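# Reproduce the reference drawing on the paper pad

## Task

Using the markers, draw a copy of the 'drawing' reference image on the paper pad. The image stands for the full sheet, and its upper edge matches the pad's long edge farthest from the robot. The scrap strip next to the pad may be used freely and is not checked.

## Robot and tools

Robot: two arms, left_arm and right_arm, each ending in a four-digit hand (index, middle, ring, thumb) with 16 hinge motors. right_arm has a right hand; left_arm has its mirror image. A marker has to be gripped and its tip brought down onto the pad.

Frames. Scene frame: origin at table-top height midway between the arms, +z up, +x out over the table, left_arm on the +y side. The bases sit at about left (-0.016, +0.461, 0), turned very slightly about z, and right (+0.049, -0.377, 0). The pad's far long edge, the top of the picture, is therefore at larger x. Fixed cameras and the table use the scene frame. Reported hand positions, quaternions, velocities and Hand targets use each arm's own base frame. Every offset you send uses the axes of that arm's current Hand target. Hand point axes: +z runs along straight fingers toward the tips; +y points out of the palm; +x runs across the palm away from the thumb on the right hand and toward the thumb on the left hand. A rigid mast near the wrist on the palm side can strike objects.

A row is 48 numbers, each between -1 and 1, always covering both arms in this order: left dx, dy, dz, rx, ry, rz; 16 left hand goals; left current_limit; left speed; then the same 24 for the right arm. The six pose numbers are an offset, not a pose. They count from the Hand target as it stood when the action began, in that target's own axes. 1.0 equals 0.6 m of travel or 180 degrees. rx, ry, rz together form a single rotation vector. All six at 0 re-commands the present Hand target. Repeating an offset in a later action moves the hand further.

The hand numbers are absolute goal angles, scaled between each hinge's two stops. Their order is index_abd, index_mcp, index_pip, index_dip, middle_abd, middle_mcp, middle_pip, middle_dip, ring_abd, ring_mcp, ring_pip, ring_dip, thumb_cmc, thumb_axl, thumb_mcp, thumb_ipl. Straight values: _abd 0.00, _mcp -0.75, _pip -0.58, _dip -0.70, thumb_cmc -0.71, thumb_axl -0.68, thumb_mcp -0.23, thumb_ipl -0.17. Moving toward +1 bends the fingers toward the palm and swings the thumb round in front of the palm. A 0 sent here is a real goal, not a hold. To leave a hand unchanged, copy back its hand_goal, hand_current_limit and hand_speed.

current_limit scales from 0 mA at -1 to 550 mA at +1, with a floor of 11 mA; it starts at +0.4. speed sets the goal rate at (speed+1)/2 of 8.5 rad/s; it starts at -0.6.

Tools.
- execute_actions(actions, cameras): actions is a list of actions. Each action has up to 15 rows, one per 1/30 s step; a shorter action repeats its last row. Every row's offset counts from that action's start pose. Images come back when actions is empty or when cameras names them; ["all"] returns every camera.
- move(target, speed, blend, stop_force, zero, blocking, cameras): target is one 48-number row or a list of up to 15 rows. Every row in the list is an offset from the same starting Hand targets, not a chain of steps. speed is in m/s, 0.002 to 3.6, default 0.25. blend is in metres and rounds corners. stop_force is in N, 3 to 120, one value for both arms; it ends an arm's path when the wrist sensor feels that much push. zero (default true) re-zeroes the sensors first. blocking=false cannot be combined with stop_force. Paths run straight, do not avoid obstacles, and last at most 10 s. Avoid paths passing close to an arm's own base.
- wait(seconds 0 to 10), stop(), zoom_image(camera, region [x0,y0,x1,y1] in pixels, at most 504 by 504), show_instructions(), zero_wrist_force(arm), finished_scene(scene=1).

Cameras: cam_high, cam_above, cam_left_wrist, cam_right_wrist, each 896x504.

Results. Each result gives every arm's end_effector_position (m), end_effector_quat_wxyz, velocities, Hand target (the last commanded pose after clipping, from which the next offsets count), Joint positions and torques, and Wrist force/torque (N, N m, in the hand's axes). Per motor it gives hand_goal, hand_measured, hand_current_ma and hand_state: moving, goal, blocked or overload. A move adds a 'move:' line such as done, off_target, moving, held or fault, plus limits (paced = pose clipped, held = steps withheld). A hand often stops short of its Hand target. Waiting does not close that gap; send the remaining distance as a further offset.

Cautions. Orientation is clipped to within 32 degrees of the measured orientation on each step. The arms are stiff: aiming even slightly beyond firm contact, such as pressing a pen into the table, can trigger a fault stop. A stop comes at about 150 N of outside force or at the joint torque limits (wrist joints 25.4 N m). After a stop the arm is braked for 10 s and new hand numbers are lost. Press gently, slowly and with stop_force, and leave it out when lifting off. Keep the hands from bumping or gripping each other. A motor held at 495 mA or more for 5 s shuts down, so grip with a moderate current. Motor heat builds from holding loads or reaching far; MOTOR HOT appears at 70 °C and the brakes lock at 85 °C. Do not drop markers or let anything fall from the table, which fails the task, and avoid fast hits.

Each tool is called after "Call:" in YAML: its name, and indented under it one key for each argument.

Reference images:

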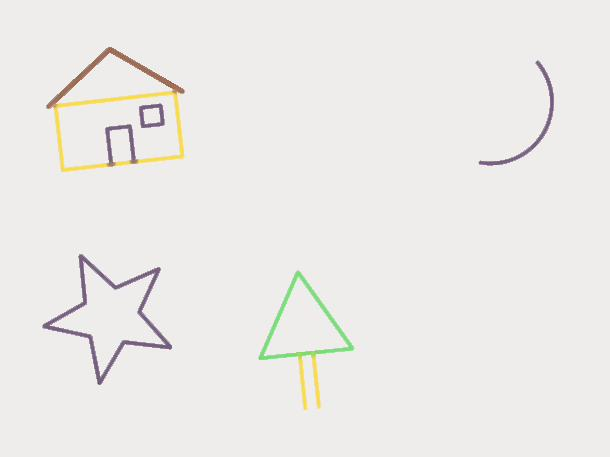

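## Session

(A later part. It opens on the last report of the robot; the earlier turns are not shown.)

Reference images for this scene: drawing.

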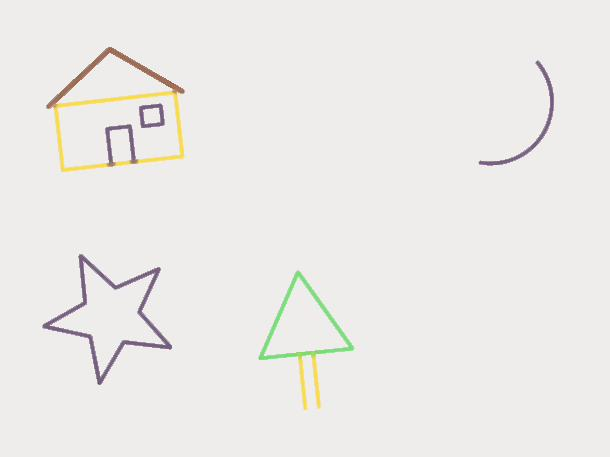

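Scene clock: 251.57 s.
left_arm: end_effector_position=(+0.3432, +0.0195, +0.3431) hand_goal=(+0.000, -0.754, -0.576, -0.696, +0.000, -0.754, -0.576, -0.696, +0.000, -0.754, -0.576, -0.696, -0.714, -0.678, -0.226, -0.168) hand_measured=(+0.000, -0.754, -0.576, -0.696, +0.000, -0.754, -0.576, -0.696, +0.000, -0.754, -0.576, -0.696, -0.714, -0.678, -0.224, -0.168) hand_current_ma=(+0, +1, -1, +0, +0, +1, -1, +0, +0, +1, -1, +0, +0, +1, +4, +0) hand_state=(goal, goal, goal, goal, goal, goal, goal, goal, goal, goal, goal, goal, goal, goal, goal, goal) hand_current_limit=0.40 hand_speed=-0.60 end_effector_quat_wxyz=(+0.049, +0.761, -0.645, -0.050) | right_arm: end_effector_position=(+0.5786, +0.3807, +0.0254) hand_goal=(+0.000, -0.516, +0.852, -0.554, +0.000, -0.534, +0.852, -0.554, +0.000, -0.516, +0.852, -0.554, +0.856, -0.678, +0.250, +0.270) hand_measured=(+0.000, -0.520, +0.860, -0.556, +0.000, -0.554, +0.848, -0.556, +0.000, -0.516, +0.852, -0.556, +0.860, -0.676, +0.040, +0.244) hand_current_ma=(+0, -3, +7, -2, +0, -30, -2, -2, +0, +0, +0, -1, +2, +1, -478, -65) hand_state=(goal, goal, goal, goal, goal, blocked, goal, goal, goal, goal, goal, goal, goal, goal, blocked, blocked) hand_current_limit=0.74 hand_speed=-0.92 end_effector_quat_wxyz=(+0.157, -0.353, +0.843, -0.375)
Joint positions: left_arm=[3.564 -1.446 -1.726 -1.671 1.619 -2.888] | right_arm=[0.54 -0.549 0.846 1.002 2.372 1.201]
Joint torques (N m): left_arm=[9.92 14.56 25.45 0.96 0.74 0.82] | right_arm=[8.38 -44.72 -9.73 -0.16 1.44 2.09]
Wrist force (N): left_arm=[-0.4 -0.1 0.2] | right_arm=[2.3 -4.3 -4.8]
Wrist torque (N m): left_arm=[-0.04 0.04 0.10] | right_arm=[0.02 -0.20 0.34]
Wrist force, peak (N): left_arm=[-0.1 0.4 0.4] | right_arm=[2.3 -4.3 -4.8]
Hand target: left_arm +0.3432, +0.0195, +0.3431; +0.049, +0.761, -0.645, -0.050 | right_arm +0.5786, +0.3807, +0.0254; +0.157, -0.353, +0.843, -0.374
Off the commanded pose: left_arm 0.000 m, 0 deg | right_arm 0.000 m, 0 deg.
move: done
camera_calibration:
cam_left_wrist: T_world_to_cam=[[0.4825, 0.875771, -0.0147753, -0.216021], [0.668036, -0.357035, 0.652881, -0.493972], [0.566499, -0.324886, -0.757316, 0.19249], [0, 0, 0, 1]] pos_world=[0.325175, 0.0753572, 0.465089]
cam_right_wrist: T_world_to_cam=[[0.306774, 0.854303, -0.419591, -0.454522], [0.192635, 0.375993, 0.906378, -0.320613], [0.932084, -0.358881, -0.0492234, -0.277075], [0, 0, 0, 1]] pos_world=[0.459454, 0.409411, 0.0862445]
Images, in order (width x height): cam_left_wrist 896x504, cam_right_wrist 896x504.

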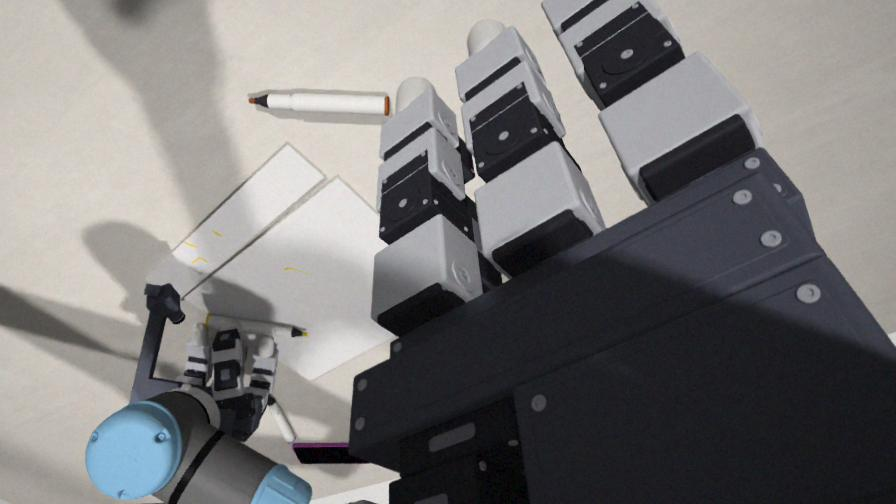

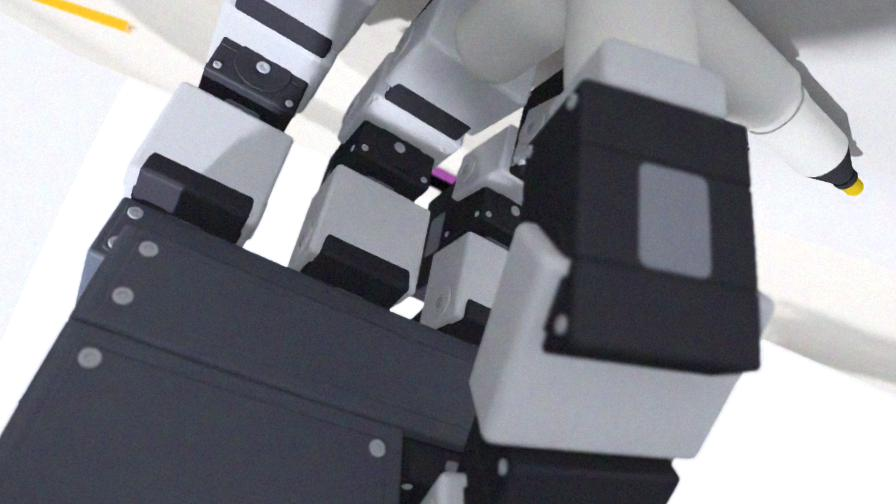

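Call:
move:
  target: [0,0,0,0,0,0, 0,-0.754,-0.576,-0.696,0,-0.754,-0.576,-0.696,0,-0.754,-0.576,-0.696,-0.714,-0.678,-0.226,-0.168,0.4,-0.6, 0,-0.1239,-0.1115,0,0,0, 0,-0.516,0.853,-0.554,0,-0.534,0.853,-0.554,0,-0.516,0.853,-0.554,0.857,-0.677,0.25,0.27,0.74,-0.92]
  speed: 0.12
  cameras: ["cam_high","cam_left_wrist","cam_right_wrist"]

Call:
zoom_image:
  camera: "cam_right_wrist"
  region: [430, 0, 896, 240]

Scene clock: 253.40 s.
left_arm: end_effector_position=(+0.3432, +0.0195, +0.3431) hand_goal=(+0.000, -0.754, -0.576, -0.696, +0.000, -0.754, -0.576, -0.696, +0.000, -0.754, -0.576, -0.696, -0.714, -0.678, -0.226, -0.168) hand_measured=(+0.000, -0.754, -0.576, -0.696, +0.000, -0.754, -0.576, -0.696, +0.000, -0.754, -0.576, -0.696, -0.714, -0.678, -0.224, -0.168) hand_current_ma=(+0, +1, -1, +0, +0, +1, -1, +0, +0, +1, -1, +0, +0, +1, +4, +0) hand_state=(goal, goal, goal, goal, goal, goal, goal, goal, goal, goal, goal, goal, goal, goal, goal, goal) hand_current_limit=0.40 hand_speed=-0.60 end_effector_quat_wxyz=(+0.049, +0.761, -0.645, -0.050) | right_arm: end_effector_position=(+0.5788, +0.3806, +0.1254) hand_goal=(+0.000, -0.516, +0.852, -0.554, +0.000, -0.534, +0.852, -0.554, +0.000, -0.516, +0.852, -0.554, +0.856, -0.678, +0.250, +0.270) hand_measured=(+0.000, -0.516, +0.852, -0.556, +0.000, -0.566, +0.834, -0.560, +0.000, -0.516, +0.852, -0.556, +0.848, -0.682, +0.168, +0.248) hand_current_ma=(+0, +0, +0, -2, +0, -58, -24, -4, +0, +0, +0, -1, -6, -3, -310, -45) hand_state=(goal, goal, goal, goal, goal, blocked, goal, goal, goal, goal, goal, goal, goal, goal, blocked, blocked) hand_current_limit=0.74 hand_speed=-0.92 end_effector_quat_wxyz=(+0.157, -0.353, +0.843, -0.374) end_effector_velocity=(+0.000, +0.000, +0.001) end_effector_angular_velocity=(-0.002, +0.002, +0.000)
Joint positions: left_arm=[3.564 -1.446 -1.726 -1.671 1.619 -2.888] | right_arm=[0.539 -0.614 0.712 1.201 2.372 1.201]
Joint velocities: left_arm=[within noise] | right_arm=[0 0 -0.003 0.005 0.001 0]
Joint torques (N m): left_arm=[10.31 14.58 25.7 1.04 0.79 0.89] | right_arm=[3.59 -58.38 -25.79 3.6 3.17 2.34]
Wrist force (N): left_arm=[0.1 0.2 0.1] | right_arm=[2.0 2.1 0.5]
Wrist torque (N m): left_arm=[0.01 -0.03 0.15] | right_arm=[0.20 -0.23 0.37]
Wrist force, peak (N): left_arm=[-0.1 0.5 0.2] | right_arm=[2.2 -4.4 -4.9]
Hand target: left_arm +0.3432, +0.0195, +0.3431; +0.049, +0.761, -0.645, -0.050 | right_arm +0.5788, +0.3806, +0.1254; +0.157, -0.353, +0.843, -0.374
Off the commanded pose: left_arm 0.000 m, 0 deg | right_arm 0.000 m, 0 deg.
move: done
camera_calibration:
cam_left_wrist: T_world_to_cam=[[0.4825, 0.875771, -0.0147753, -0.216021], [0.668036, -0.357035, 0.652881, -0.493972], [0.566499, -0.324886, -0.757316, 0.19249], [0, 0, 0, 1]] pos_world=[0.325175, 0.0753572, 0.465089]
cam_right_wrist: T_world_to_cam=[[0.306923, 0.854317, -0.419453, -0.412596], [0.192539, 0.375876, 0.906447, -0.411044], [0.932055, -0.358971, -0.0491244, -0.272384], [0, 0, 0, 1]] pos_world=[0.459654, 0.409211, 0.186144]
Images, in order (width x height): cam_high 896x504, cam_left_wrist 896x504, cam_right_wrist 896x504.

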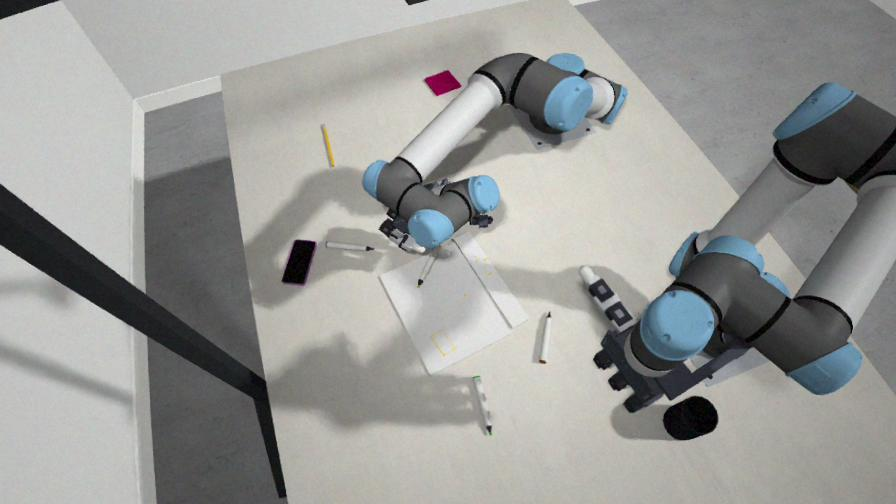

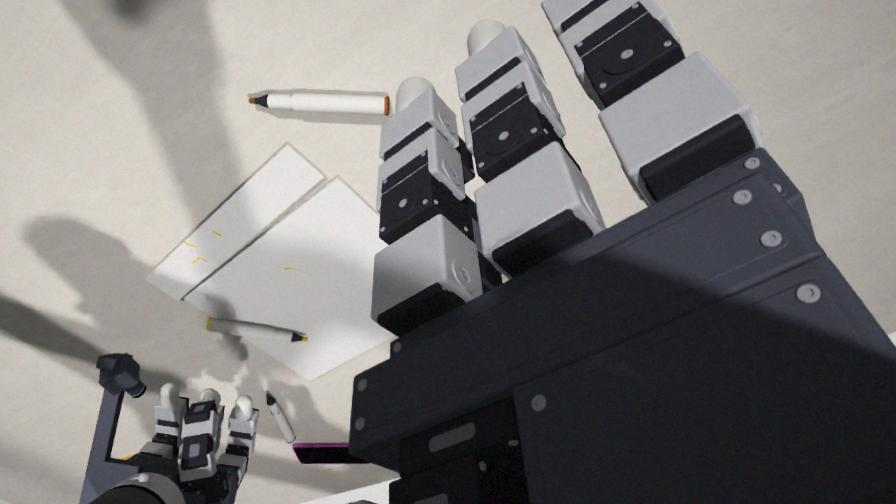

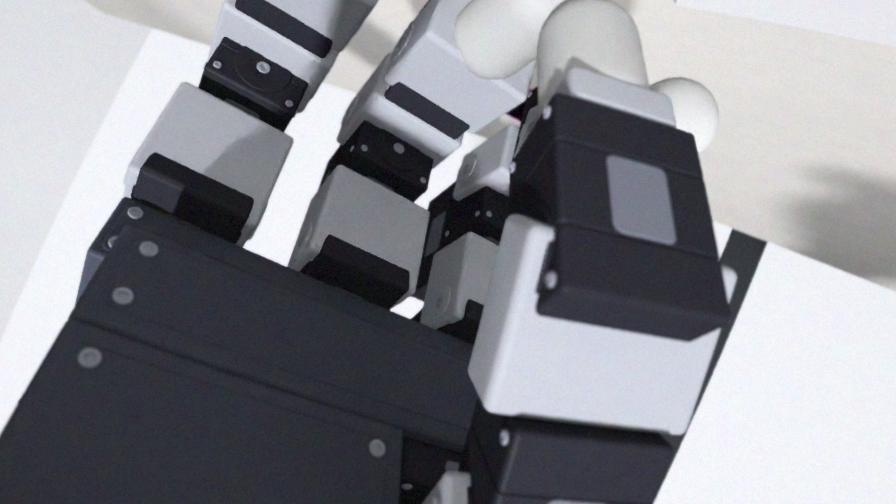

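Scaled by 1.082 from the camera's 896x504 image, which has a finer 1280x720 frame.

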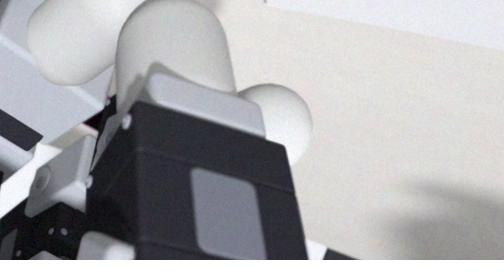

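Call:
move:
  target: [0,0,0,0,0,0, 0,-0.754,-0.576,-0.696,0,-0.754,-0.576,-0.696,0,-0.754,-0.576,-0.696,-0.714,-0.678,-0.226,-0.168,0.4,-0.6, 0.4253,-0.2325,-0.0530,0,-0.2659,-0.2394, 0,-0.516,0.853,-0.554,0,-0.534,0.853,-0.554,0,-0.516,0.853,-0.554,0.857,-0.677,-0.337,0.049,0.4,-0.7]
  speed: 0.35
  cameras: ["cam_above","cam_high"]

Call:
zoom_image:
  camera: "cam_above"
  region: [270, 110, 630, 440]

Scene clock: 256.87 s.
left_arm: end_effector_position=(+0.3432, +0.0195, +0.3431) hand_goal=(+0.000, -0.754, -0.576, -0.696, +0.000, -0.754, -0.576, -0.696, +0.000, -0.754, -0.576, -0.696, -0.714, -0.678, -0.226, -0.168) hand_measured=(+0.000, -0.754, -0.576, -0.696, +0.000, -0.754, -0.576, -0.696, +0.000, -0.754, -0.576, -0.696, -0.714, -0.678, -0.224, -0.168) hand_current_ma=(+0, +1, -1, +0, +0, +1, -1, +0, +0, +1, -1, +0, +0, +1, +4, +0) hand_state=(goal, goal, goal, goal, goal, goal, goal, goal, goal, goal, goal, goal, goal, goal, goal, goal) hand_current_limit=0.40 hand_speed=-0.60 end_effector_quat_wxyz=(+0.049, +0.761, -0.645, -0.050) | right_arm: end_effector_position=(+0.4497, +0.1497, +0.2504) hand_goal=(+0.000, -0.516, +0.852, -0.554, +0.000, -0.534, +0.852, -0.554, +0.000, -0.516, +0.852, -0.554, +0.856, -0.678, -0.338, +0.048) hand_measured=(+0.000, -0.516, +0.852, -0.556, +0.000, -0.534, +0.844, -0.558, +0.000, -0.516, +0.852, -0.556, +0.850, -0.680, -0.330, +0.050) hand_current_ma=(+0, +0, +0, -2, +0, +0, -6, -3, +0, +0, +0, -1, -5, -2, +9, +2) hand_state=(goal, goal, goal, goal, goal, goal, goal, goal, goal, goal, goal, goal, goal, goal, goal, goal) hand_current_limit=0.40 hand_speed=-0.70 end_effector_quat_wxyz=(-0.333, +0.748, -0.525, +0.233)
Joint positions: left_arm=[3.564 -1.446 -1.726 -1.671 1.619 -2.888] | right_arm=[-0.127 -1.527 1.655 0.665 1.224 -0.33]
Joint torques (N m): left_arm=[10.26 14.17 25.57 1.07 0.77 0.78] | right_arm=[-6.53 -16.33 -13 2.34 -2.27 -2.51]
Wrist force (N): left_arm=[-0.1 0.1 0.1] | right_arm=[2.2 1.9 0.4]
Wrist torque (N m): left_arm=[0.01 -0.01 0.13] | right_arm=[0.23 -0.27 0.51]
Wrist force, peak (N): left_arm=[0.0 0.5 0.4] | right_arm=[2.9 1.9 0.1]
Hand target: left_arm +0.3432, +0.0195, +0.3431; +0.049, +0.761, -0.645, -0.050 | right_arm +0.4497, +0.1496, +0.2503; -0.333, +0.748, -0.525, +0.233
Off the commanded pose: left_arm 0.000 m, 0 deg | right_arm 0.000 m, 0 deg.
move: done
Images, in order (width x height): cam_high 896x504, cam_above 896x504.

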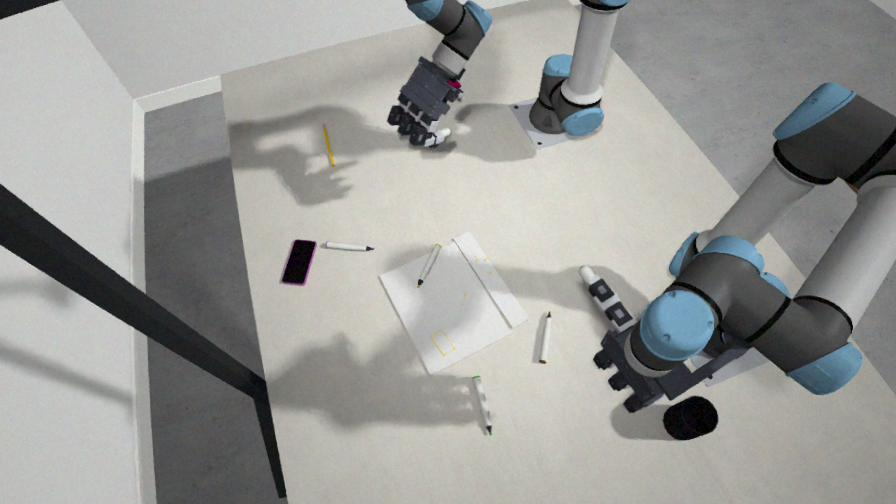

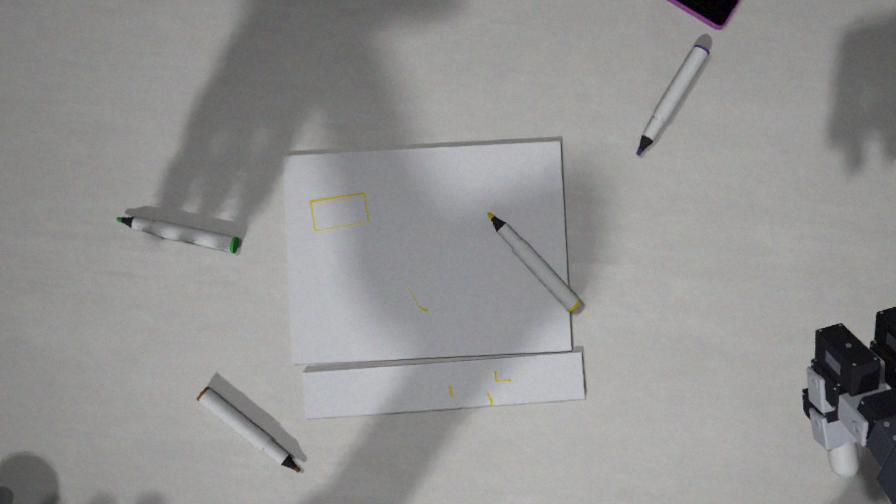

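Scaled by 1.400 from the camera's 896x504 image, which has a finer 1280x720 frame.

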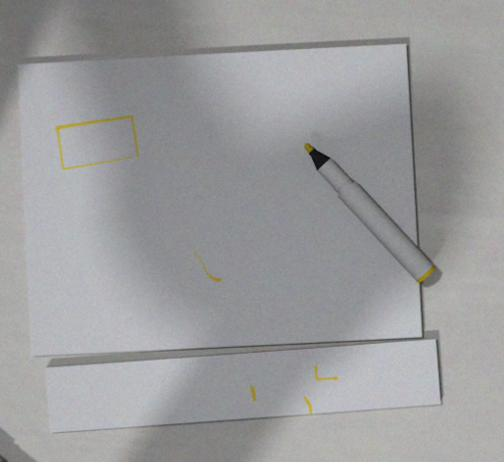

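Call:
move:
  target: [0,0,0,0,0,0, 0,-0.754,-0.576,-0.696,0,-0.754,-0.576,-0.696,0,-0.754,-0.576,-0.696,-0.714,-0.678,-0.226,-0.168,0.4,-0.6, -0.2858,-0.0040,0.4785,0,0.2531,0.2279, 0,-0.516,0.853,-0.554,0,-0.516,0.853,-0.554,0,-0.516,0.853,-0.554,0.70,-0.677,-0.337,0.049,0.4,-0.7]
  speed: 0.3
  cameras: ["cam_left_wrist","cam_right_wrist"]

Call:
zoom_image:
  camera: "cam_right_wrist"
  region: [430, 0, 896, 260]

Scene clock: 262.00 s.
left_arm: end_effector_position=(+0.3432, +0.0195, +0.3431) hand_goal=(+0.000, -0.754, -0.576, -0.696, +0.000, -0.754, -0.576, -0.696, +0.000, -0.754, -0.576, -0.696, -0.714, -0.678, -0.226, -0.168) hand_measured=(+0.000, -0.754, -0.576, -0.696, +0.000, -0.754, -0.576, -0.696, +0.000, -0.754, -0.576, -0.696, -0.714, -0.678, -0.224, -0.168) hand_current_ma=(+0, +1, -1, +0, +0, +1, -1, +0, +0, +1, -1, +0, +0, +1, +4, +0) hand_state=(goal, goal, goal, goal, goal, goal, goal, goal, goal, goal, goal, goal, goal, goal, goal, goal) hand_current_limit=0.40 hand_speed=-0.60 end_effector_quat_wxyz=(+0.049, +0.761, -0.645, -0.050) | right_arm: end_effector_position=(+0.5933, +0.3842, +0.0601) hand_goal=(+0.000, -0.516, +0.852, -0.554, +0.000, -0.516, +0.852, -0.554, +0.000, -0.516, +0.852, -0.554, +0.700, -0.678, -0.338, +0.048) hand_measured=(+0.000, -0.516, +0.852, -0.556, +0.000, -0.516, +0.844, -0.558, +0.000, -0.516, +0.852, -0.556, +0.702, -0.680, -0.330, +0.050) hand_current_ma=(+0, +0, +0, -2, +0, +0, -6, -3, +0, +0, +0, -1, +1, -2, +9, +2) hand_state=(goal, goal, goal, goal, goal, goal, goal, goal, goal, goal, goal, goal, goal, goal, goal, goal) hand_current_limit=0.40 hand_speed=-0.70 end_effector_quat_wxyz=(+0.167, -0.376, +0.833, -0.370) end_effector_velocity=(+0.000, +0.000, +0.001) end_effector_angular_velocity=(+0.000, +0.000, -0.001)
Joint positions: left_arm=[3.564 -1.446 -1.726 -1.671 1.619 -2.888] | right_arm=[0.528 -0.565 0.771 1.03 2.352 1.112]
Joint velocities: left_arm=[within noise] | right_arm=[0 0.002 -0.005 0.005 0.001 0.002]
Joint torques (N m): left_arm=[10.91 14.97 27 1.24 0.79 0.83] | right_arm=[8.44 -47.66 -27.86 3.92 2.85 2.14]
Wrist force (N): left_arm=[-0.1 -0.1 0.2] | right_arm=[2.2 1.9 0.6]
Wrist torque (N m): left_arm=[-0.03 0.00 0.14] | right_arm=[0.18 -0.26 0.33]
Wrist force, peak (N): left_arm=[-0.2 0.3 0.5] | right_arm=[2.6 1.7 0.8]
Hand target: left_arm +0.3432, +0.0195, +0.3431; +0.049, +0.761, -0.645, -0.050 | right_arm +0.5933, +0.3842, +0.0601; +0.167, -0.376, +0.833, -0.370
Off the commanded pose: left_arm 0.000 m, 0 deg | right_arm 0.000 m, 0 deg.
move: done
camera_calibration:
cam_left_wrist: T_world_to_cam=[[0.4825, 0.875771, -0.0147753, -0.216021], [0.668036, -0.357035, 0.652881, -0.493972], [0.566499, -0.324886, -0.757316, 0.19249], [0, 0, 0, 1]] pos_world=[0.325175, 0.0753572, 0.465089]
cam_right_wrist: T_world_to_cam=[[0.260101, 0.869783, -0.419314, -0.425707], [0.171705, 0.385676, 0.906516, -0.347434], [0.950192, -0.307784, -0.049032, -0.31826], [0, 0, 0, 1]] pos_world=[0.472791, 0.406315, 0.120844]
Images, in order (width x height): cam_left_wrist 896x504, cam_right_wrist 896x504.

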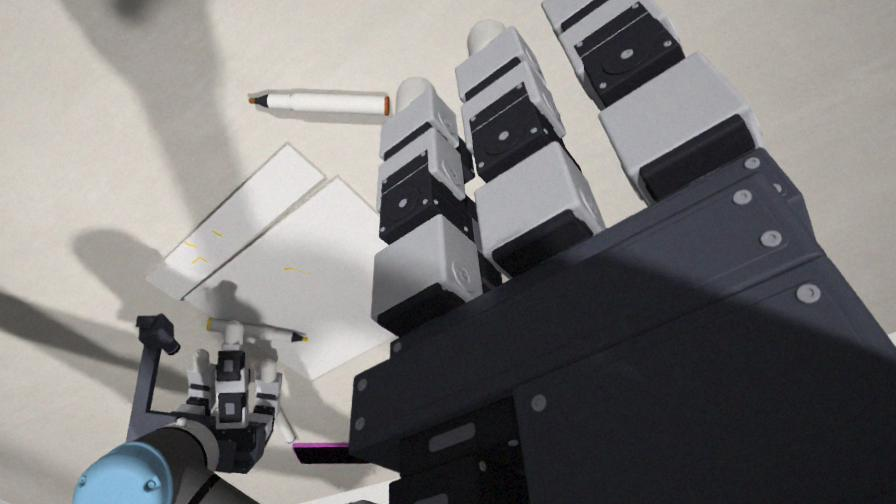

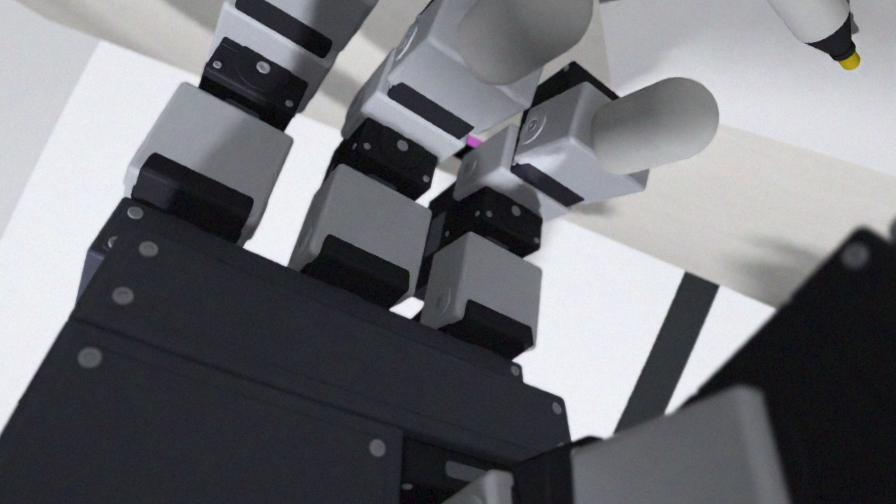

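Scaled by 1.082 from the camera's 896x504 image, which has a finer 1280x720 frame.

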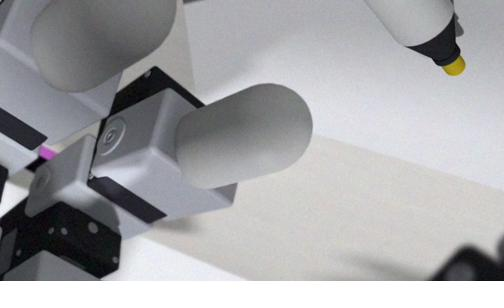

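Call:
move:
  target: [0,0,0,0,0,0, 0,-0.754,-0.576,-0.696,0,-0.754,-0.576,-0.696,0,-0.754,-0.576,-0.696,-0.714,-0.678,-0.226,-0.168,0.4,-0.6, 0,0.0115,0.0372,0,0.0124,0.0112, 0,-0.516,0.853,-0.554,0,-0.516,0.853,-0.554,0,-0.516,0.853,-0.554,0.70,-0.677,-0.337,0.049,0.4,-0.7]
  speed: 0.08
  cameras: ["cam_left_wrist","cam_right_wrist"]

Call:
zoom_image:
  camera: "cam_right_wrist"
  region: [560, 0, 896, 220]

Call:
zoom_image:
  camera: "cam_left_wrist"
  region: [140, 260, 340, 400]

Scene clock: 264.37 s.
left_arm: end_effector_position=(+0.3432, +0.0195, +0.3431) hand_goal=(+0.000, -0.754, -0.576, -0.696, +0.000, -0.754, -0.576, -0.696, +0.000, -0.754, -0.576, -0.696, -0.714, -0.678, -0.226, -0.168) hand_measured=(+0.000, -0.754, -0.576, -0.696, +0.000, -0.754, -0.576, -0.696, +0.000, -0.754, -0.576, -0.696, -0.714, -0.678, -0.224, -0.168) hand_current_ma=(+0, +1, -1, +0, +0, +1, -1, +0, +0, +1, -1, +0, +0, +1, +4, +0) hand_state=(goal, goal, goal, goal, goal, goal, goal, goal, goal, goal, goal, goal, goal, goal, goal, goal) hand_current_limit=0.40 hand_speed=-0.60 end_effector_quat_wxyz=(+0.049, +0.761, -0.645, -0.050) | right_arm: end_effector_position=(+0.6022, +0.3764, +0.0401) hand_goal=(+0.000, -0.516, +0.852, -0.554, +0.000, -0.516, +0.852, -0.554, +0.000, -0.516, +0.852, -0.554, +0.700, -0.678, -0.338, +0.048) hand_measured=(+0.000, -0.516, +0.852, -0.556, +0.000, -0.516, +0.844, -0.558, +0.000, -0.516, +0.852, -0.556, +0.702, -0.680, -0.330, +0.050) hand_current_ma=(+0, +0, +0, -2, +0, +0, -6, -3, +0, +0, +0, -1, +1, -2, +9, +2) hand_state=(goal, goal, goal, goal, goal, goal, goal, goal, goal, goal, goal, goal, goal, goal, goal, goal) hand_current_limit=0.40 hand_speed=-0.70 end_effector_quat_wxyz=(+0.157, -0.354, +0.842, -0.374)
Joint positions: left_arm=[3.564 -1.446 -1.726 -1.671 1.619 -2.888] | right_arm=[0.516 -0.519 0.742 1.05 2.365 1.165]
Joint torques (N m): left_arm=[9.45 15.13 25.78 1.07 0.7 0.89] | right_arm=[-7.27 -48.14 -25.32 4.51 3.09 2.62]
Wrist force (N): left_arm=[-0.2 0.4 0.1] | right_arm=[2.3 1.5 0.2]
Wrist torque (N m): left_arm=[0.03 0.01 0.11] | right_arm=[0.19 -0.25 0.34]
Wrist force, peak (N): left_arm=[0.1 0.6 0.2] | right_arm=[2.5 2.0 0.7]
Hand target: left_arm +0.3432, +0.0195, +0.3431; +0.049, +0.761, -0.645, -0.050 | right_arm +0.6022, +0.3763, +0.0400; +0.157, -0.354, +0.843, -0.374
Off the commanded pose: left_arm 0.000 m, 0 deg | right_arm 0.000 m, 0 deg.
move: done
camera_calibration:
cam_left_wrist: T_world_to_cam=[[0.4825, 0.875771, -0.0147753, -0.216021], [0.668036, -0.357035, 0.652881, -0.493972], [0.566499, -0.324886, -0.757316, 0.19249], [0, 0, 0, 1]] pos_world=[0.325175, 0.0753572, 0.465089]
cam_right_wrist: T_world_to_cam=[[0.3052, 0.854957, -0.419406, -0.451195], [0.191762, 0.376221, 0.906468, -0.336321], [0.932781, -0.357081, -0.0491249, -0.300985], [0, 0, 0, 1]] pos_world=[0.482952, 0.404808, 0.100844]
Images, in order (width x height): cam_left_wrist 896x504, cam_right_wrist 896x504.

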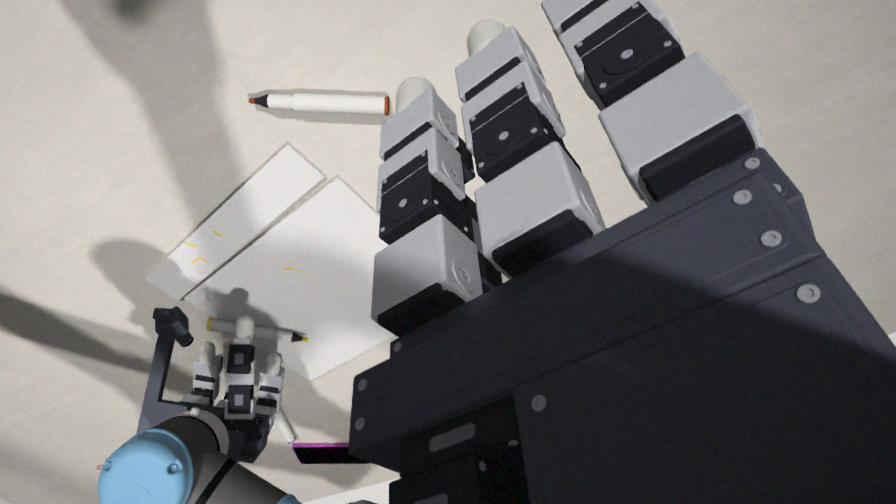

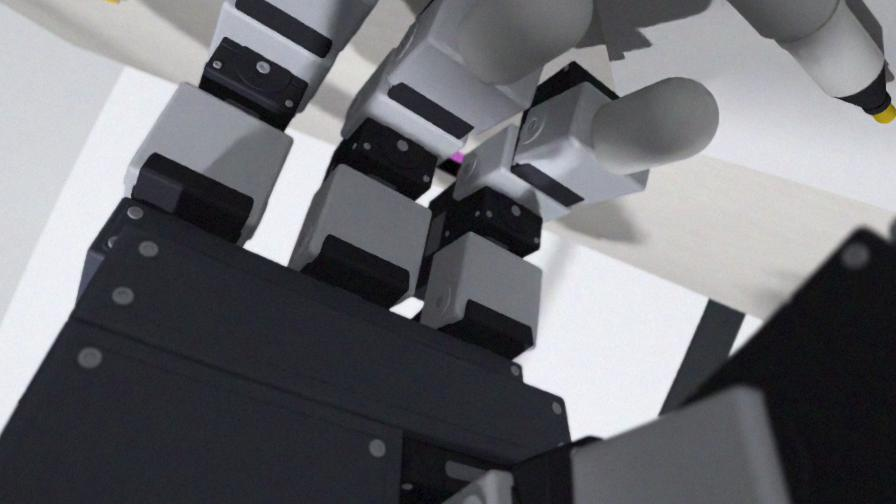

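Scaled by 1.500 from the camera's 896x504 image, which has a finer 1280x720 frame.

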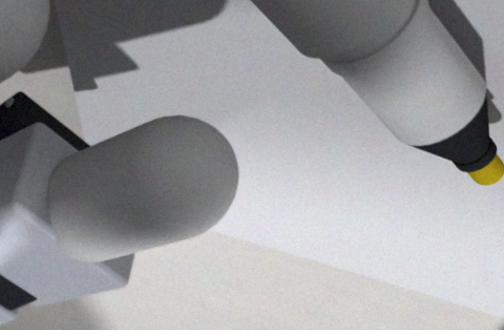

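Scaled by 2.520 from the camera's 896x504 image, which has a finer 1280x720 frame.

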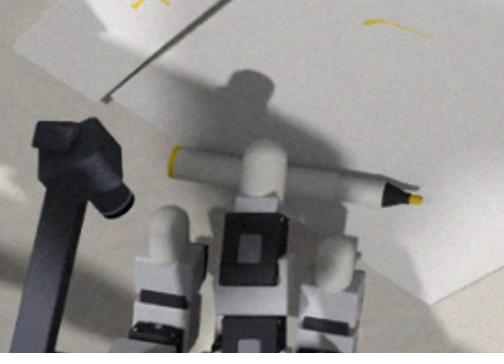

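Call:
move:
  target: [0,0,0,0,0,0, 0,-0.754,-0.576,-0.696,0,-0.754,-0.576,-0.696,0,-0.754,-0.576,-0.696,-0.714,-0.678,-0.226,-0.168,0.4,-0.6, 0,0.0233,0.0210,0,0,0, 0,-0.516,0.853,-0.554,0,-0.516,0.853,-0.554,0,-0.516,0.853,-0.554,0.70,-0.677,-0.337,0.049,0.4,-0.7]
  speed: 0.04
  stop_force: 3
  cameras: ["cam_left_wrist","cam_right_wrist"]

Call:
zoom_image:
  camera: "cam_right_wrist"
  region: [560, 0, 896, 220]

Call:
zoom_image:
  camera: "cam_left_wrist"
  region: [140, 260, 340, 400]

Scene clock: 268.70 s.
left_arm: end_effector_position=(+0.3432, +0.0195, +0.3431) hand_goal=(+0.000, -0.754, -0.576, -0.696, +0.000, -0.754, -0.576, -0.696, +0.000, -0.754, -0.576, -0.696, -0.714, -0.678, -0.226, -0.168) hand_measured=(+0.000, -0.754, -0.576, -0.696, +0.000, -0.754, -0.576, -0.696, +0.000, -0.754, -0.576, -0.696, -0.714, -0.678, -0.224, -0.168) hand_current_ma=(+0, +1, -1, +0, +0, +1, -1, +0, +0, +1, -1, +0, +0, +1, +4, +0) hand_state=(goal, goal, goal, goal, goal, goal, goal, goal, goal, goal, goal, goal, goal, goal, goal, goal) hand_current_limit=0.40 hand_speed=-0.60 end_effector_quat_wxyz=(+0.049, +0.761, -0.645, -0.050) | right_arm: end_effector_position=(+0.6022, +0.3763, +0.0260) hand_goal=(+0.000, -0.516, +0.852, -0.554, +0.000, -0.516, +0.852, -0.554, +0.000, -0.516, +0.852, -0.554, +0.700, -0.678, -0.338, +0.048) hand_measured=(-0.002, -0.516, +0.856, -0.556, +0.000, -0.516, +0.844, -0.558, +0.000, -0.516, +0.852, -0.556, +0.702, -0.680, -0.330, +0.050) hand_current_ma=(-1, +0, +2, -2, +0, +0, -6, -3, +0, +0, +0, -1, +1, -2, +9, +2) hand_state=(goal, goal, goal, goal, goal, goal, goal, goal, goal, goal, goal, goal, goal, goal, goal, goal) hand_current_limit=0.40 hand_speed=-0.70 end_effector_quat_wxyz=(+0.157, -0.354, +0.843, -0.374)
Joint positions: left_arm=[3.564 -1.446 -1.726 -1.671 1.619 -2.888] | right_arm=[0.515 -0.507 0.756 1.025 2.365 1.166]
Joint torques (N m): left_arm=[8.73 13.89 26.34 1.01 0.73 0.91] | right_arm=[-2.62 -68.78 -25.34 3.81 -0.89 -1.85]
Wrist force (N): left_arm=[-0.2 0.3 0.2] | right_arm=[2.2 1.3 0.4]
Wrist torque (N m): left_arm=[0.00 0.00 0.12] | right_arm=[0.18 -0.25 0.34]
Wrist force, peak (N): left_arm=[0.0 0.5 0.4] | right_arm=[2.2 -6.7 -3.2]
Hand target: left_arm +0.3432, +0.0195, +0.3431; +0.049, +0.761, -0.645, -0.050 | right_arm +0.6022, +0.3763, +0.0260; +0.157, -0.354, +0.843, -0.374 (not the last commanded pose)
Off the commanded pose: left_arm 0.000 m, 0 deg | right_arm 0.005 m, 0 deg.
move: contact (right_arm)
camera_calibration:
cam_left_wrist: T_world_to_cam=[[0.4825, 0.875771, -0.0147753, -0.216021], [0.668036, -0.357035, 0.652881, -0.493972], [0.566499, -0.324886, -0.757316, 0.19249], [0, 0, 0, 1]] pos_world=[0.325175, 0.0753572, 0.465089]
cam_right_wrist: T_world_to_cam=[[0.3056, 0.854763, -0.41951, -0.457246], [0.192083, 0.376186, 0.906415, -0.323696], [0.932584, -0.357581, -0.0492236, -0.301465], [0, 0, 0, 1]] pos_world=[0.483052, 0.404808, 0.0867445]
Images, in order (width x height): cam_left_wrist 896x504, cam_right_wrist 896x504.

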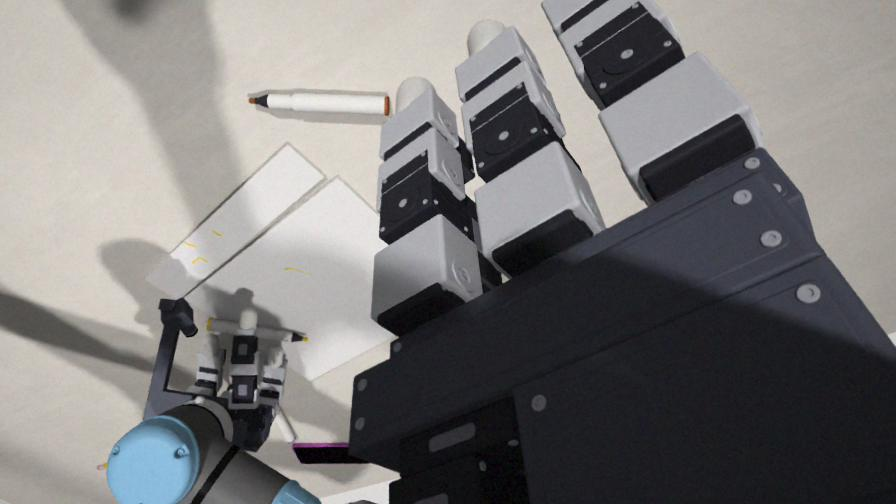

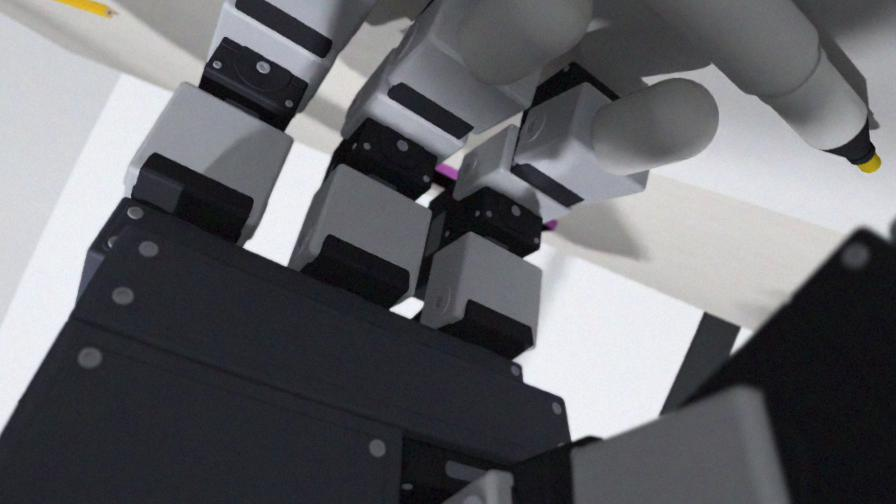

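Scaled by 1.500 from the camera's 896x504 image, which has a finer 1280x720 frame.

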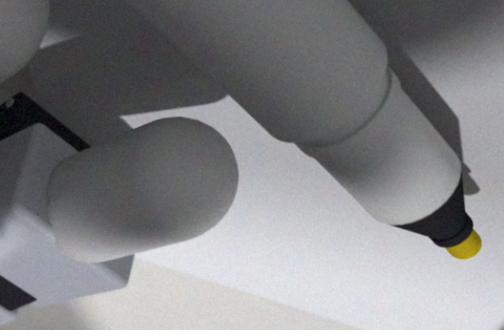

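Scaled by 2.520 from the camera's 896x504 image, which has a finer 1280x720 frame.

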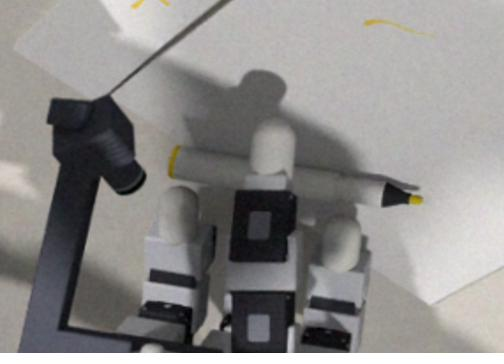

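Call:
wait:
  seconds: 0.1
  cameras: ["cam_high","cam_above","cam_right_wrist"]

Call:
zoom_image:
  camera: "cam_high"
  region: [350, 180, 500, 300]

Call:
zoom_image:
  camera: "cam_right_wrist"
  region: [440, 40, 740, 260]

Scene clock: 272.20 s.
left_arm: end_effector_position=(+0.3432, +0.0195, +0.3431) hand_goal=(+0.000, -0.754, -0.576, -0.696, +0.000, -0.754, -0.576, -0.696, +0.000, -0.754, -0.576, -0.696, -0.714, -0.678, -0.226, -0.168) hand_measured=(+0.000, -0.754, -0.576, -0.696, +0.000, -0.754, -0.576, -0.696, +0.000, -0.754, -0.576, -0.696, -0.714, -0.678, -0.224, -0.168) hand_current_ma=(+0, +1, -1, +0, +0, +1, -1, +0, +0, +1, -1, +0, +0, +1, +4, +0) hand_state=(goal, goal, goal, goal, goal, goal, goal, goal, goal, goal, goal, goal, goal, goal, goal, goal) hand_current_limit=0.40 hand_speed=-0.60 end_effector_quat_wxyz=(+0.049, +0.761, -0.645, -0.050) | right_arm: end_effector_position=(+0.6022, +0.3763, +0.0260) hand_goal=(+0.000, -0.516, +0.852, -0.554, +0.000, -0.516, +0.852, -0.554, +0.000, -0.516, +0.852, -0.554, +0.700, -0.678, -0.338, +0.048) hand_measured=(-0.002, -0.516, +0.856, -0.556, +0.000, -0.516, +0.844, -0.558, +0.000, -0.516, +0.852, -0.556, +0.702, -0.680, -0.330, +0.050) hand_current_ma=(-1, +0, +2, -2, +0, +0, -6, -3, +0, +0, +0, -1, +1, -2, +9, +2) hand_state=(goal, goal, goal, goal, goal, goal, goal, goal, goal, goal, goal, goal, goal, goal, goal, goal) hand_current_limit=0.40 hand_speed=-0.70 end_effector_quat_wxyz=(+0.157, -0.354, +0.843, -0.374)
Joint positions: left_arm=[3.564 -1.446 -1.726 -1.671 1.619 -2.888] | right_arm=[0.515 -0.507 0.756 1.025 2.365 1.166]
Joint torques (N m): left_arm=[10.11 15.33 25.39 1 0.81 0.9] | right_arm=[-1.96 -71.05 -23.96 3.75 -0.19 -2.41]
Wrist force (N): left_arm=[0.0 0.2 -0.1] | right_arm=[1.9 1.4 0.2]
Wrist torque (N m): left_arm=[0.03 -0.01 0.13] | right_arm=[0.21 -0.21 0.32]
Wrist force, peak (N): left_arm=[-0.2 0.5 0.1] | right_arm=[2.5 1.6 0.2]
Hand target: left_arm +0.3432, +0.0195, +0.3431; +0.049, +0.761, -0.645, -0.050 | right_arm +0.6022, +0.3763, +0.0260; +0.157, -0.354, +0.843, -0.374 (not the last commanded pose)
Off the commanded pose: left_arm 0.000 m, 0 deg | right_arm 0.005 m, 0 deg.
wait: 0.10 s; at rest from the start
camera_calibration:
cam_right_wrist: T_world_to_cam=[[0.305592, 0.854747, -0.419548, -0.457232], [0.192096, 0.376222, 0.906397, -0.323715], [0.932584, -0.357581, -0.0492229, -0.301465], [0, 0, 0, 1]] pos_world=[0.483052, 0.404808, 0.0867445]
Images, in order (width x height): cam_high 896x504, cam_above 896x504, cam_right_wrist 896x504.

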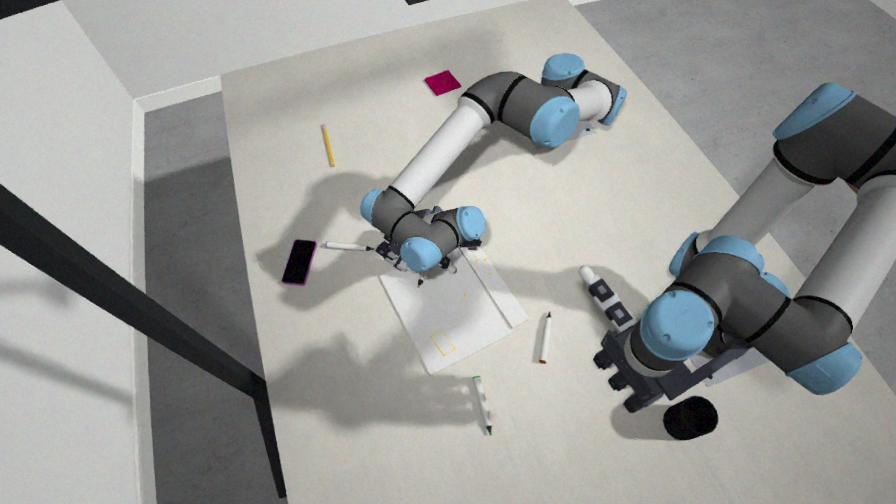

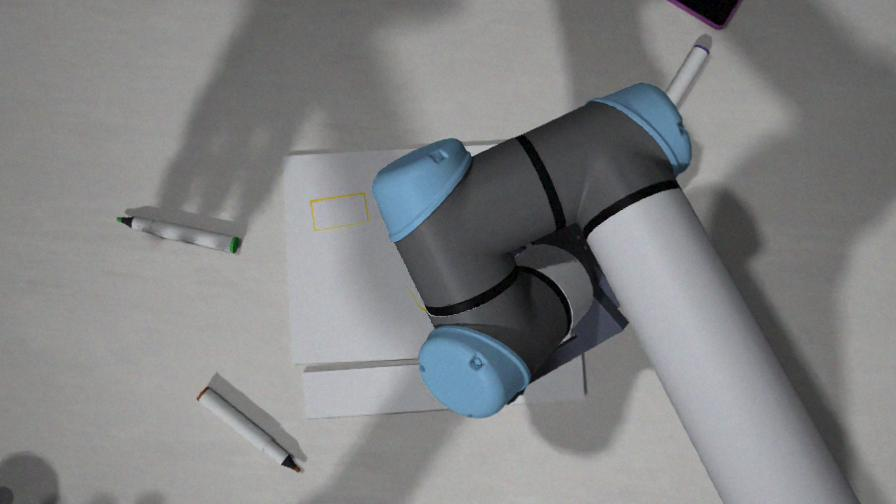

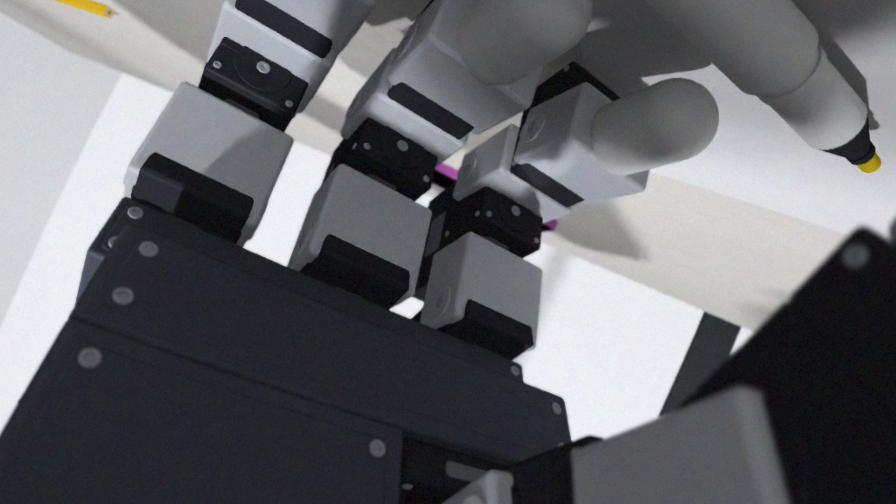

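Scaled by 3.360 from the camera's 896x504 image, which has a finer 1280x720 frame.

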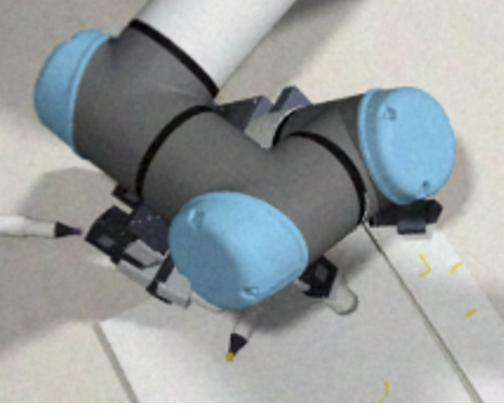

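Scaled by 1.680 from the camera's 896x504 image, which has a finer 1280x720 frame.

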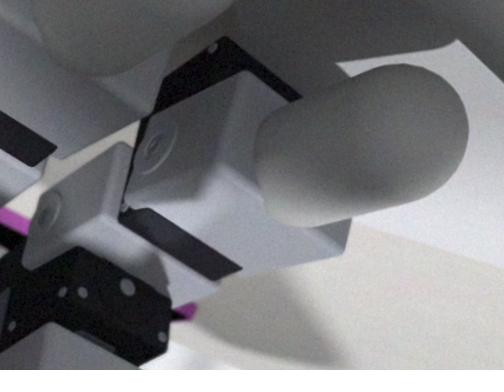

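Call:
move:
  target:
    - [0,0,0,0,0,0, 0,-0.754,-0.576,-0.696,0,-0.754,-0.576,-0.696,0,-0.754,-0.576,-0.696,-0.714,-0.678,-0.226,-0.168,0.4,-0.6, 0,-0.0016,-0.0014,0,0,0, 0,-0.516,0.853,-0.554,0,-0.516,0.853,-0.554,0,-0.516,0.853,-0.554,0.70,-0.677,-0.337,0.049,0.4,-0.7]
    - [0,0,0,0,0,0, 0,-0.754,-0.576,-0.696,0,-0.754,-0.576,-0.696,0,-0.754,-0.576,-0.696,-0.714,-0.678,-0.226,-0.168,0.4,-0.6, 0,0.0058,-0.0096,0,0,0, 0,-0.516,0.853,-0.554,0,-0.516,0.853,-0.554,0,-0.516,0.853,-0.554,0.70,-0.677,-0.337,0.049,0.4,-0.7]
  speed: 0.04
  cameras: ["cam_left_wrist","cam_right_wrist"]

Call:
zoom_image:
  camera: "cam_right_wrist"
  region: [560, 0, 896, 220]

Call:
zoom_image:
  camera: "cam_left_wrist"
  region: [140, 260, 340, 400]

Scene clock: 278.30 s.
left_arm: end_effector_position=(+0.3432, +0.0195, +0.3431) hand_goal=(+0.000, -0.754, -0.576, -0.696, +0.000, -0.754, -0.576, -0.696, +0.000, -0.754, -0.576, -0.696, -0.714, -0.678, -0.226, -0.168) hand_measured=(+0.000, -0.754, -0.576, -0.696, +0.000, -0.754, -0.576, -0.696, +0.000, -0.754, -0.576, -0.696, -0.714, -0.678, -0.224, -0.168) hand_current_ma=(+0, +1, -1, +0, +0, +1, -1, +0, +0, +1, -1, +0, +0, +1, +4, +0) hand_state=(goal, goal, goal, goal, goal, goal, goal, goal, goal, goal, goal, goal, goal, goal, goal, goal) hand_current_limit=0.40 hand_speed=-0.60 end_effector_quat_wxyz=(+0.049, +0.761, -0.645, -0.050) | right_arm: end_effector_position=(+0.5976, +0.3808, +0.0273) hand_goal=(+0.000, -0.516, +0.852, -0.554, +0.000, -0.516, +0.852, -0.554, +0.000, -0.516, +0.852, -0.554, +0.700, -0.678, -0.338, +0.048) hand_measured=(-0.002, -0.516, +0.852, -0.556, +0.000, -0.516, +0.844, -0.558, +0.000, -0.516, +0.852, -0.556, +0.702, -0.680, -0.330, +0.050) hand_current_ma=(-1, +0, +0, -2, +0, +0, -6, -3, +0, +0, +0, -1, +1, -2, +9, +2) hand_state=(goal, goal, goal, goal, goal, goal, goal, goal, goal, goal, goal, goal, goal, goal, goal, goal) hand_current_limit=0.40 hand_speed=-0.70 end_effector_quat_wxyz=(+0.157, -0.354, +0.843, -0.374)
Joint positions: left_arm=[3.564 -1.446 -1.726 -1.671 1.619 -2.888] | right_arm=[0.525 -0.508 0.757 1.034 2.368 1.178]
Joint torques (N m): left_arm=[10.19 13.91 25.85 0.9 1.04 0.95] | right_arm=[8.52 -65.73 -11.69 3.81 2.89 2.19]
Wrist force (N): left_arm=[-0.1 0.3 0.2] | right_arm=[1.9 1.8 0.4]
Wrist torque (N m): left_arm=[0.00 0.00 0.13] | right_arm=[0.20 -0.20 0.30]
Wrist force, peak (N): left_arm=[-0.1 0.5 0.4] | right_arm=[2.1 2.3 0.4]
Hand target: left_arm +0.3432, +0.0195, +0.3431; +0.049, +0.761, -0.645, -0.050 | right_arm +0.5975, +0.3809, +0.0272; +0.157, -0.354, +0.843, -0.374
Off the commanded pose: left_arm 0.000 m, 0 deg | right_arm 0.000 m, 0 deg.
move: done
camera_calibration:
cam_left_wrist: T_world_to_cam=[[0.4825, 0.875771, -0.0147753, -0.216021], [0.668036, -0.357035, 0.652881, -0.493972], [0.566499, -0.324886, -0.757316, 0.19249], [0, 0, 0, 1]] pos_world=[0.325175, 0.0753572, 0.465089]
cam_right_wrist: T_world_to_cam=[[0.305605, 0.854774, -0.419484, -0.459151], [0.192075, 0.376161, 0.906427, -0.32567], [0.932584, -0.357581, -0.0492241, -0.295502], [0, 0, 0, 1]] pos_world=[0.478452, 0.409308, 0.0880446]
Images, in order (width x height): cam_left_wrist 896x504, cam_right_wrist 896x504.

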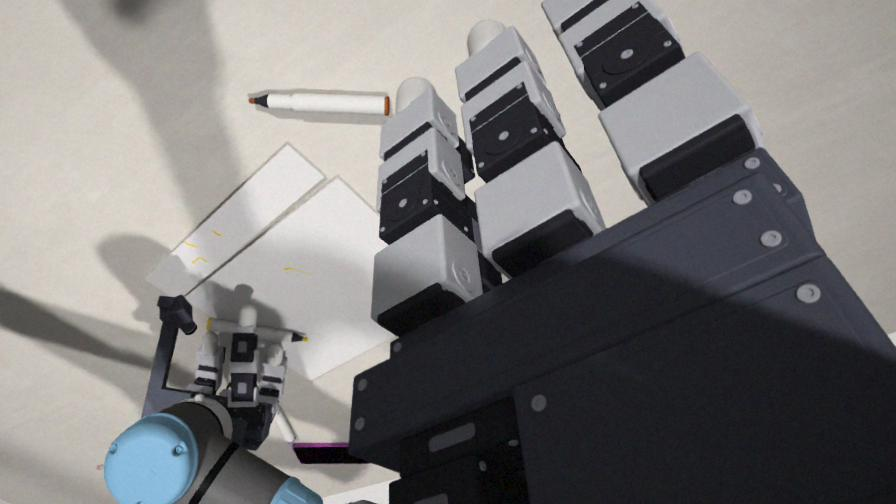

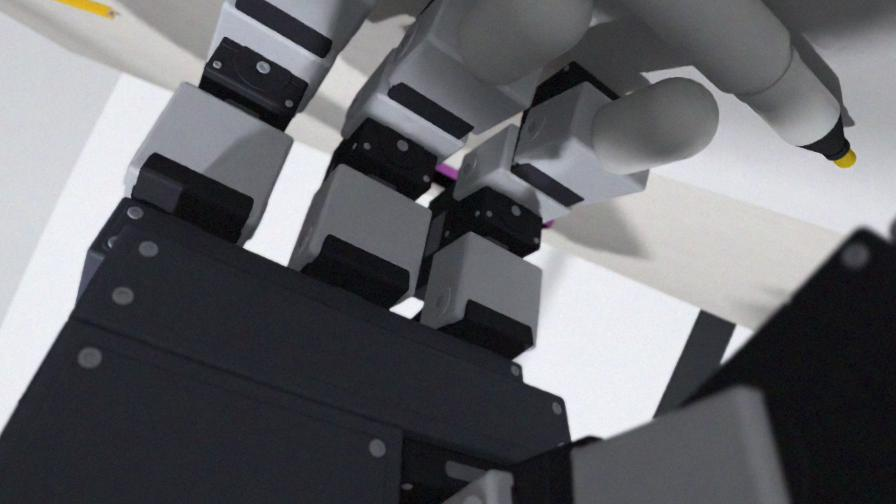

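Scaled by 1.500 from the camera's 896x504 image, which has a finer 1280x720 frame.

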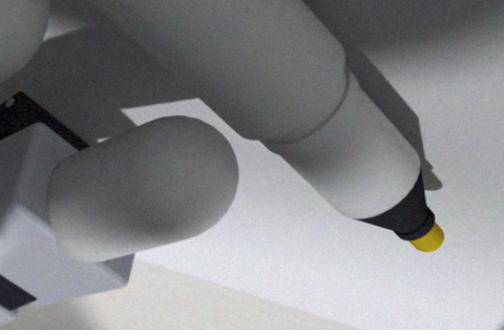

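Scaled by 2.520 from the camera's 896x504 image, which has a finer 1280x720 frame.

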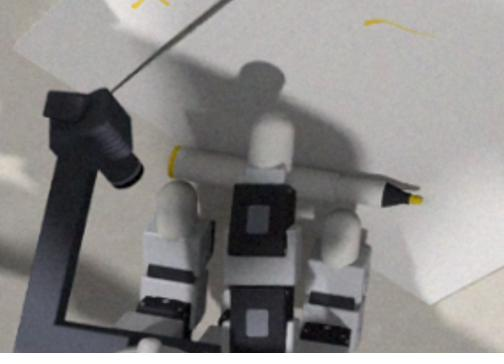

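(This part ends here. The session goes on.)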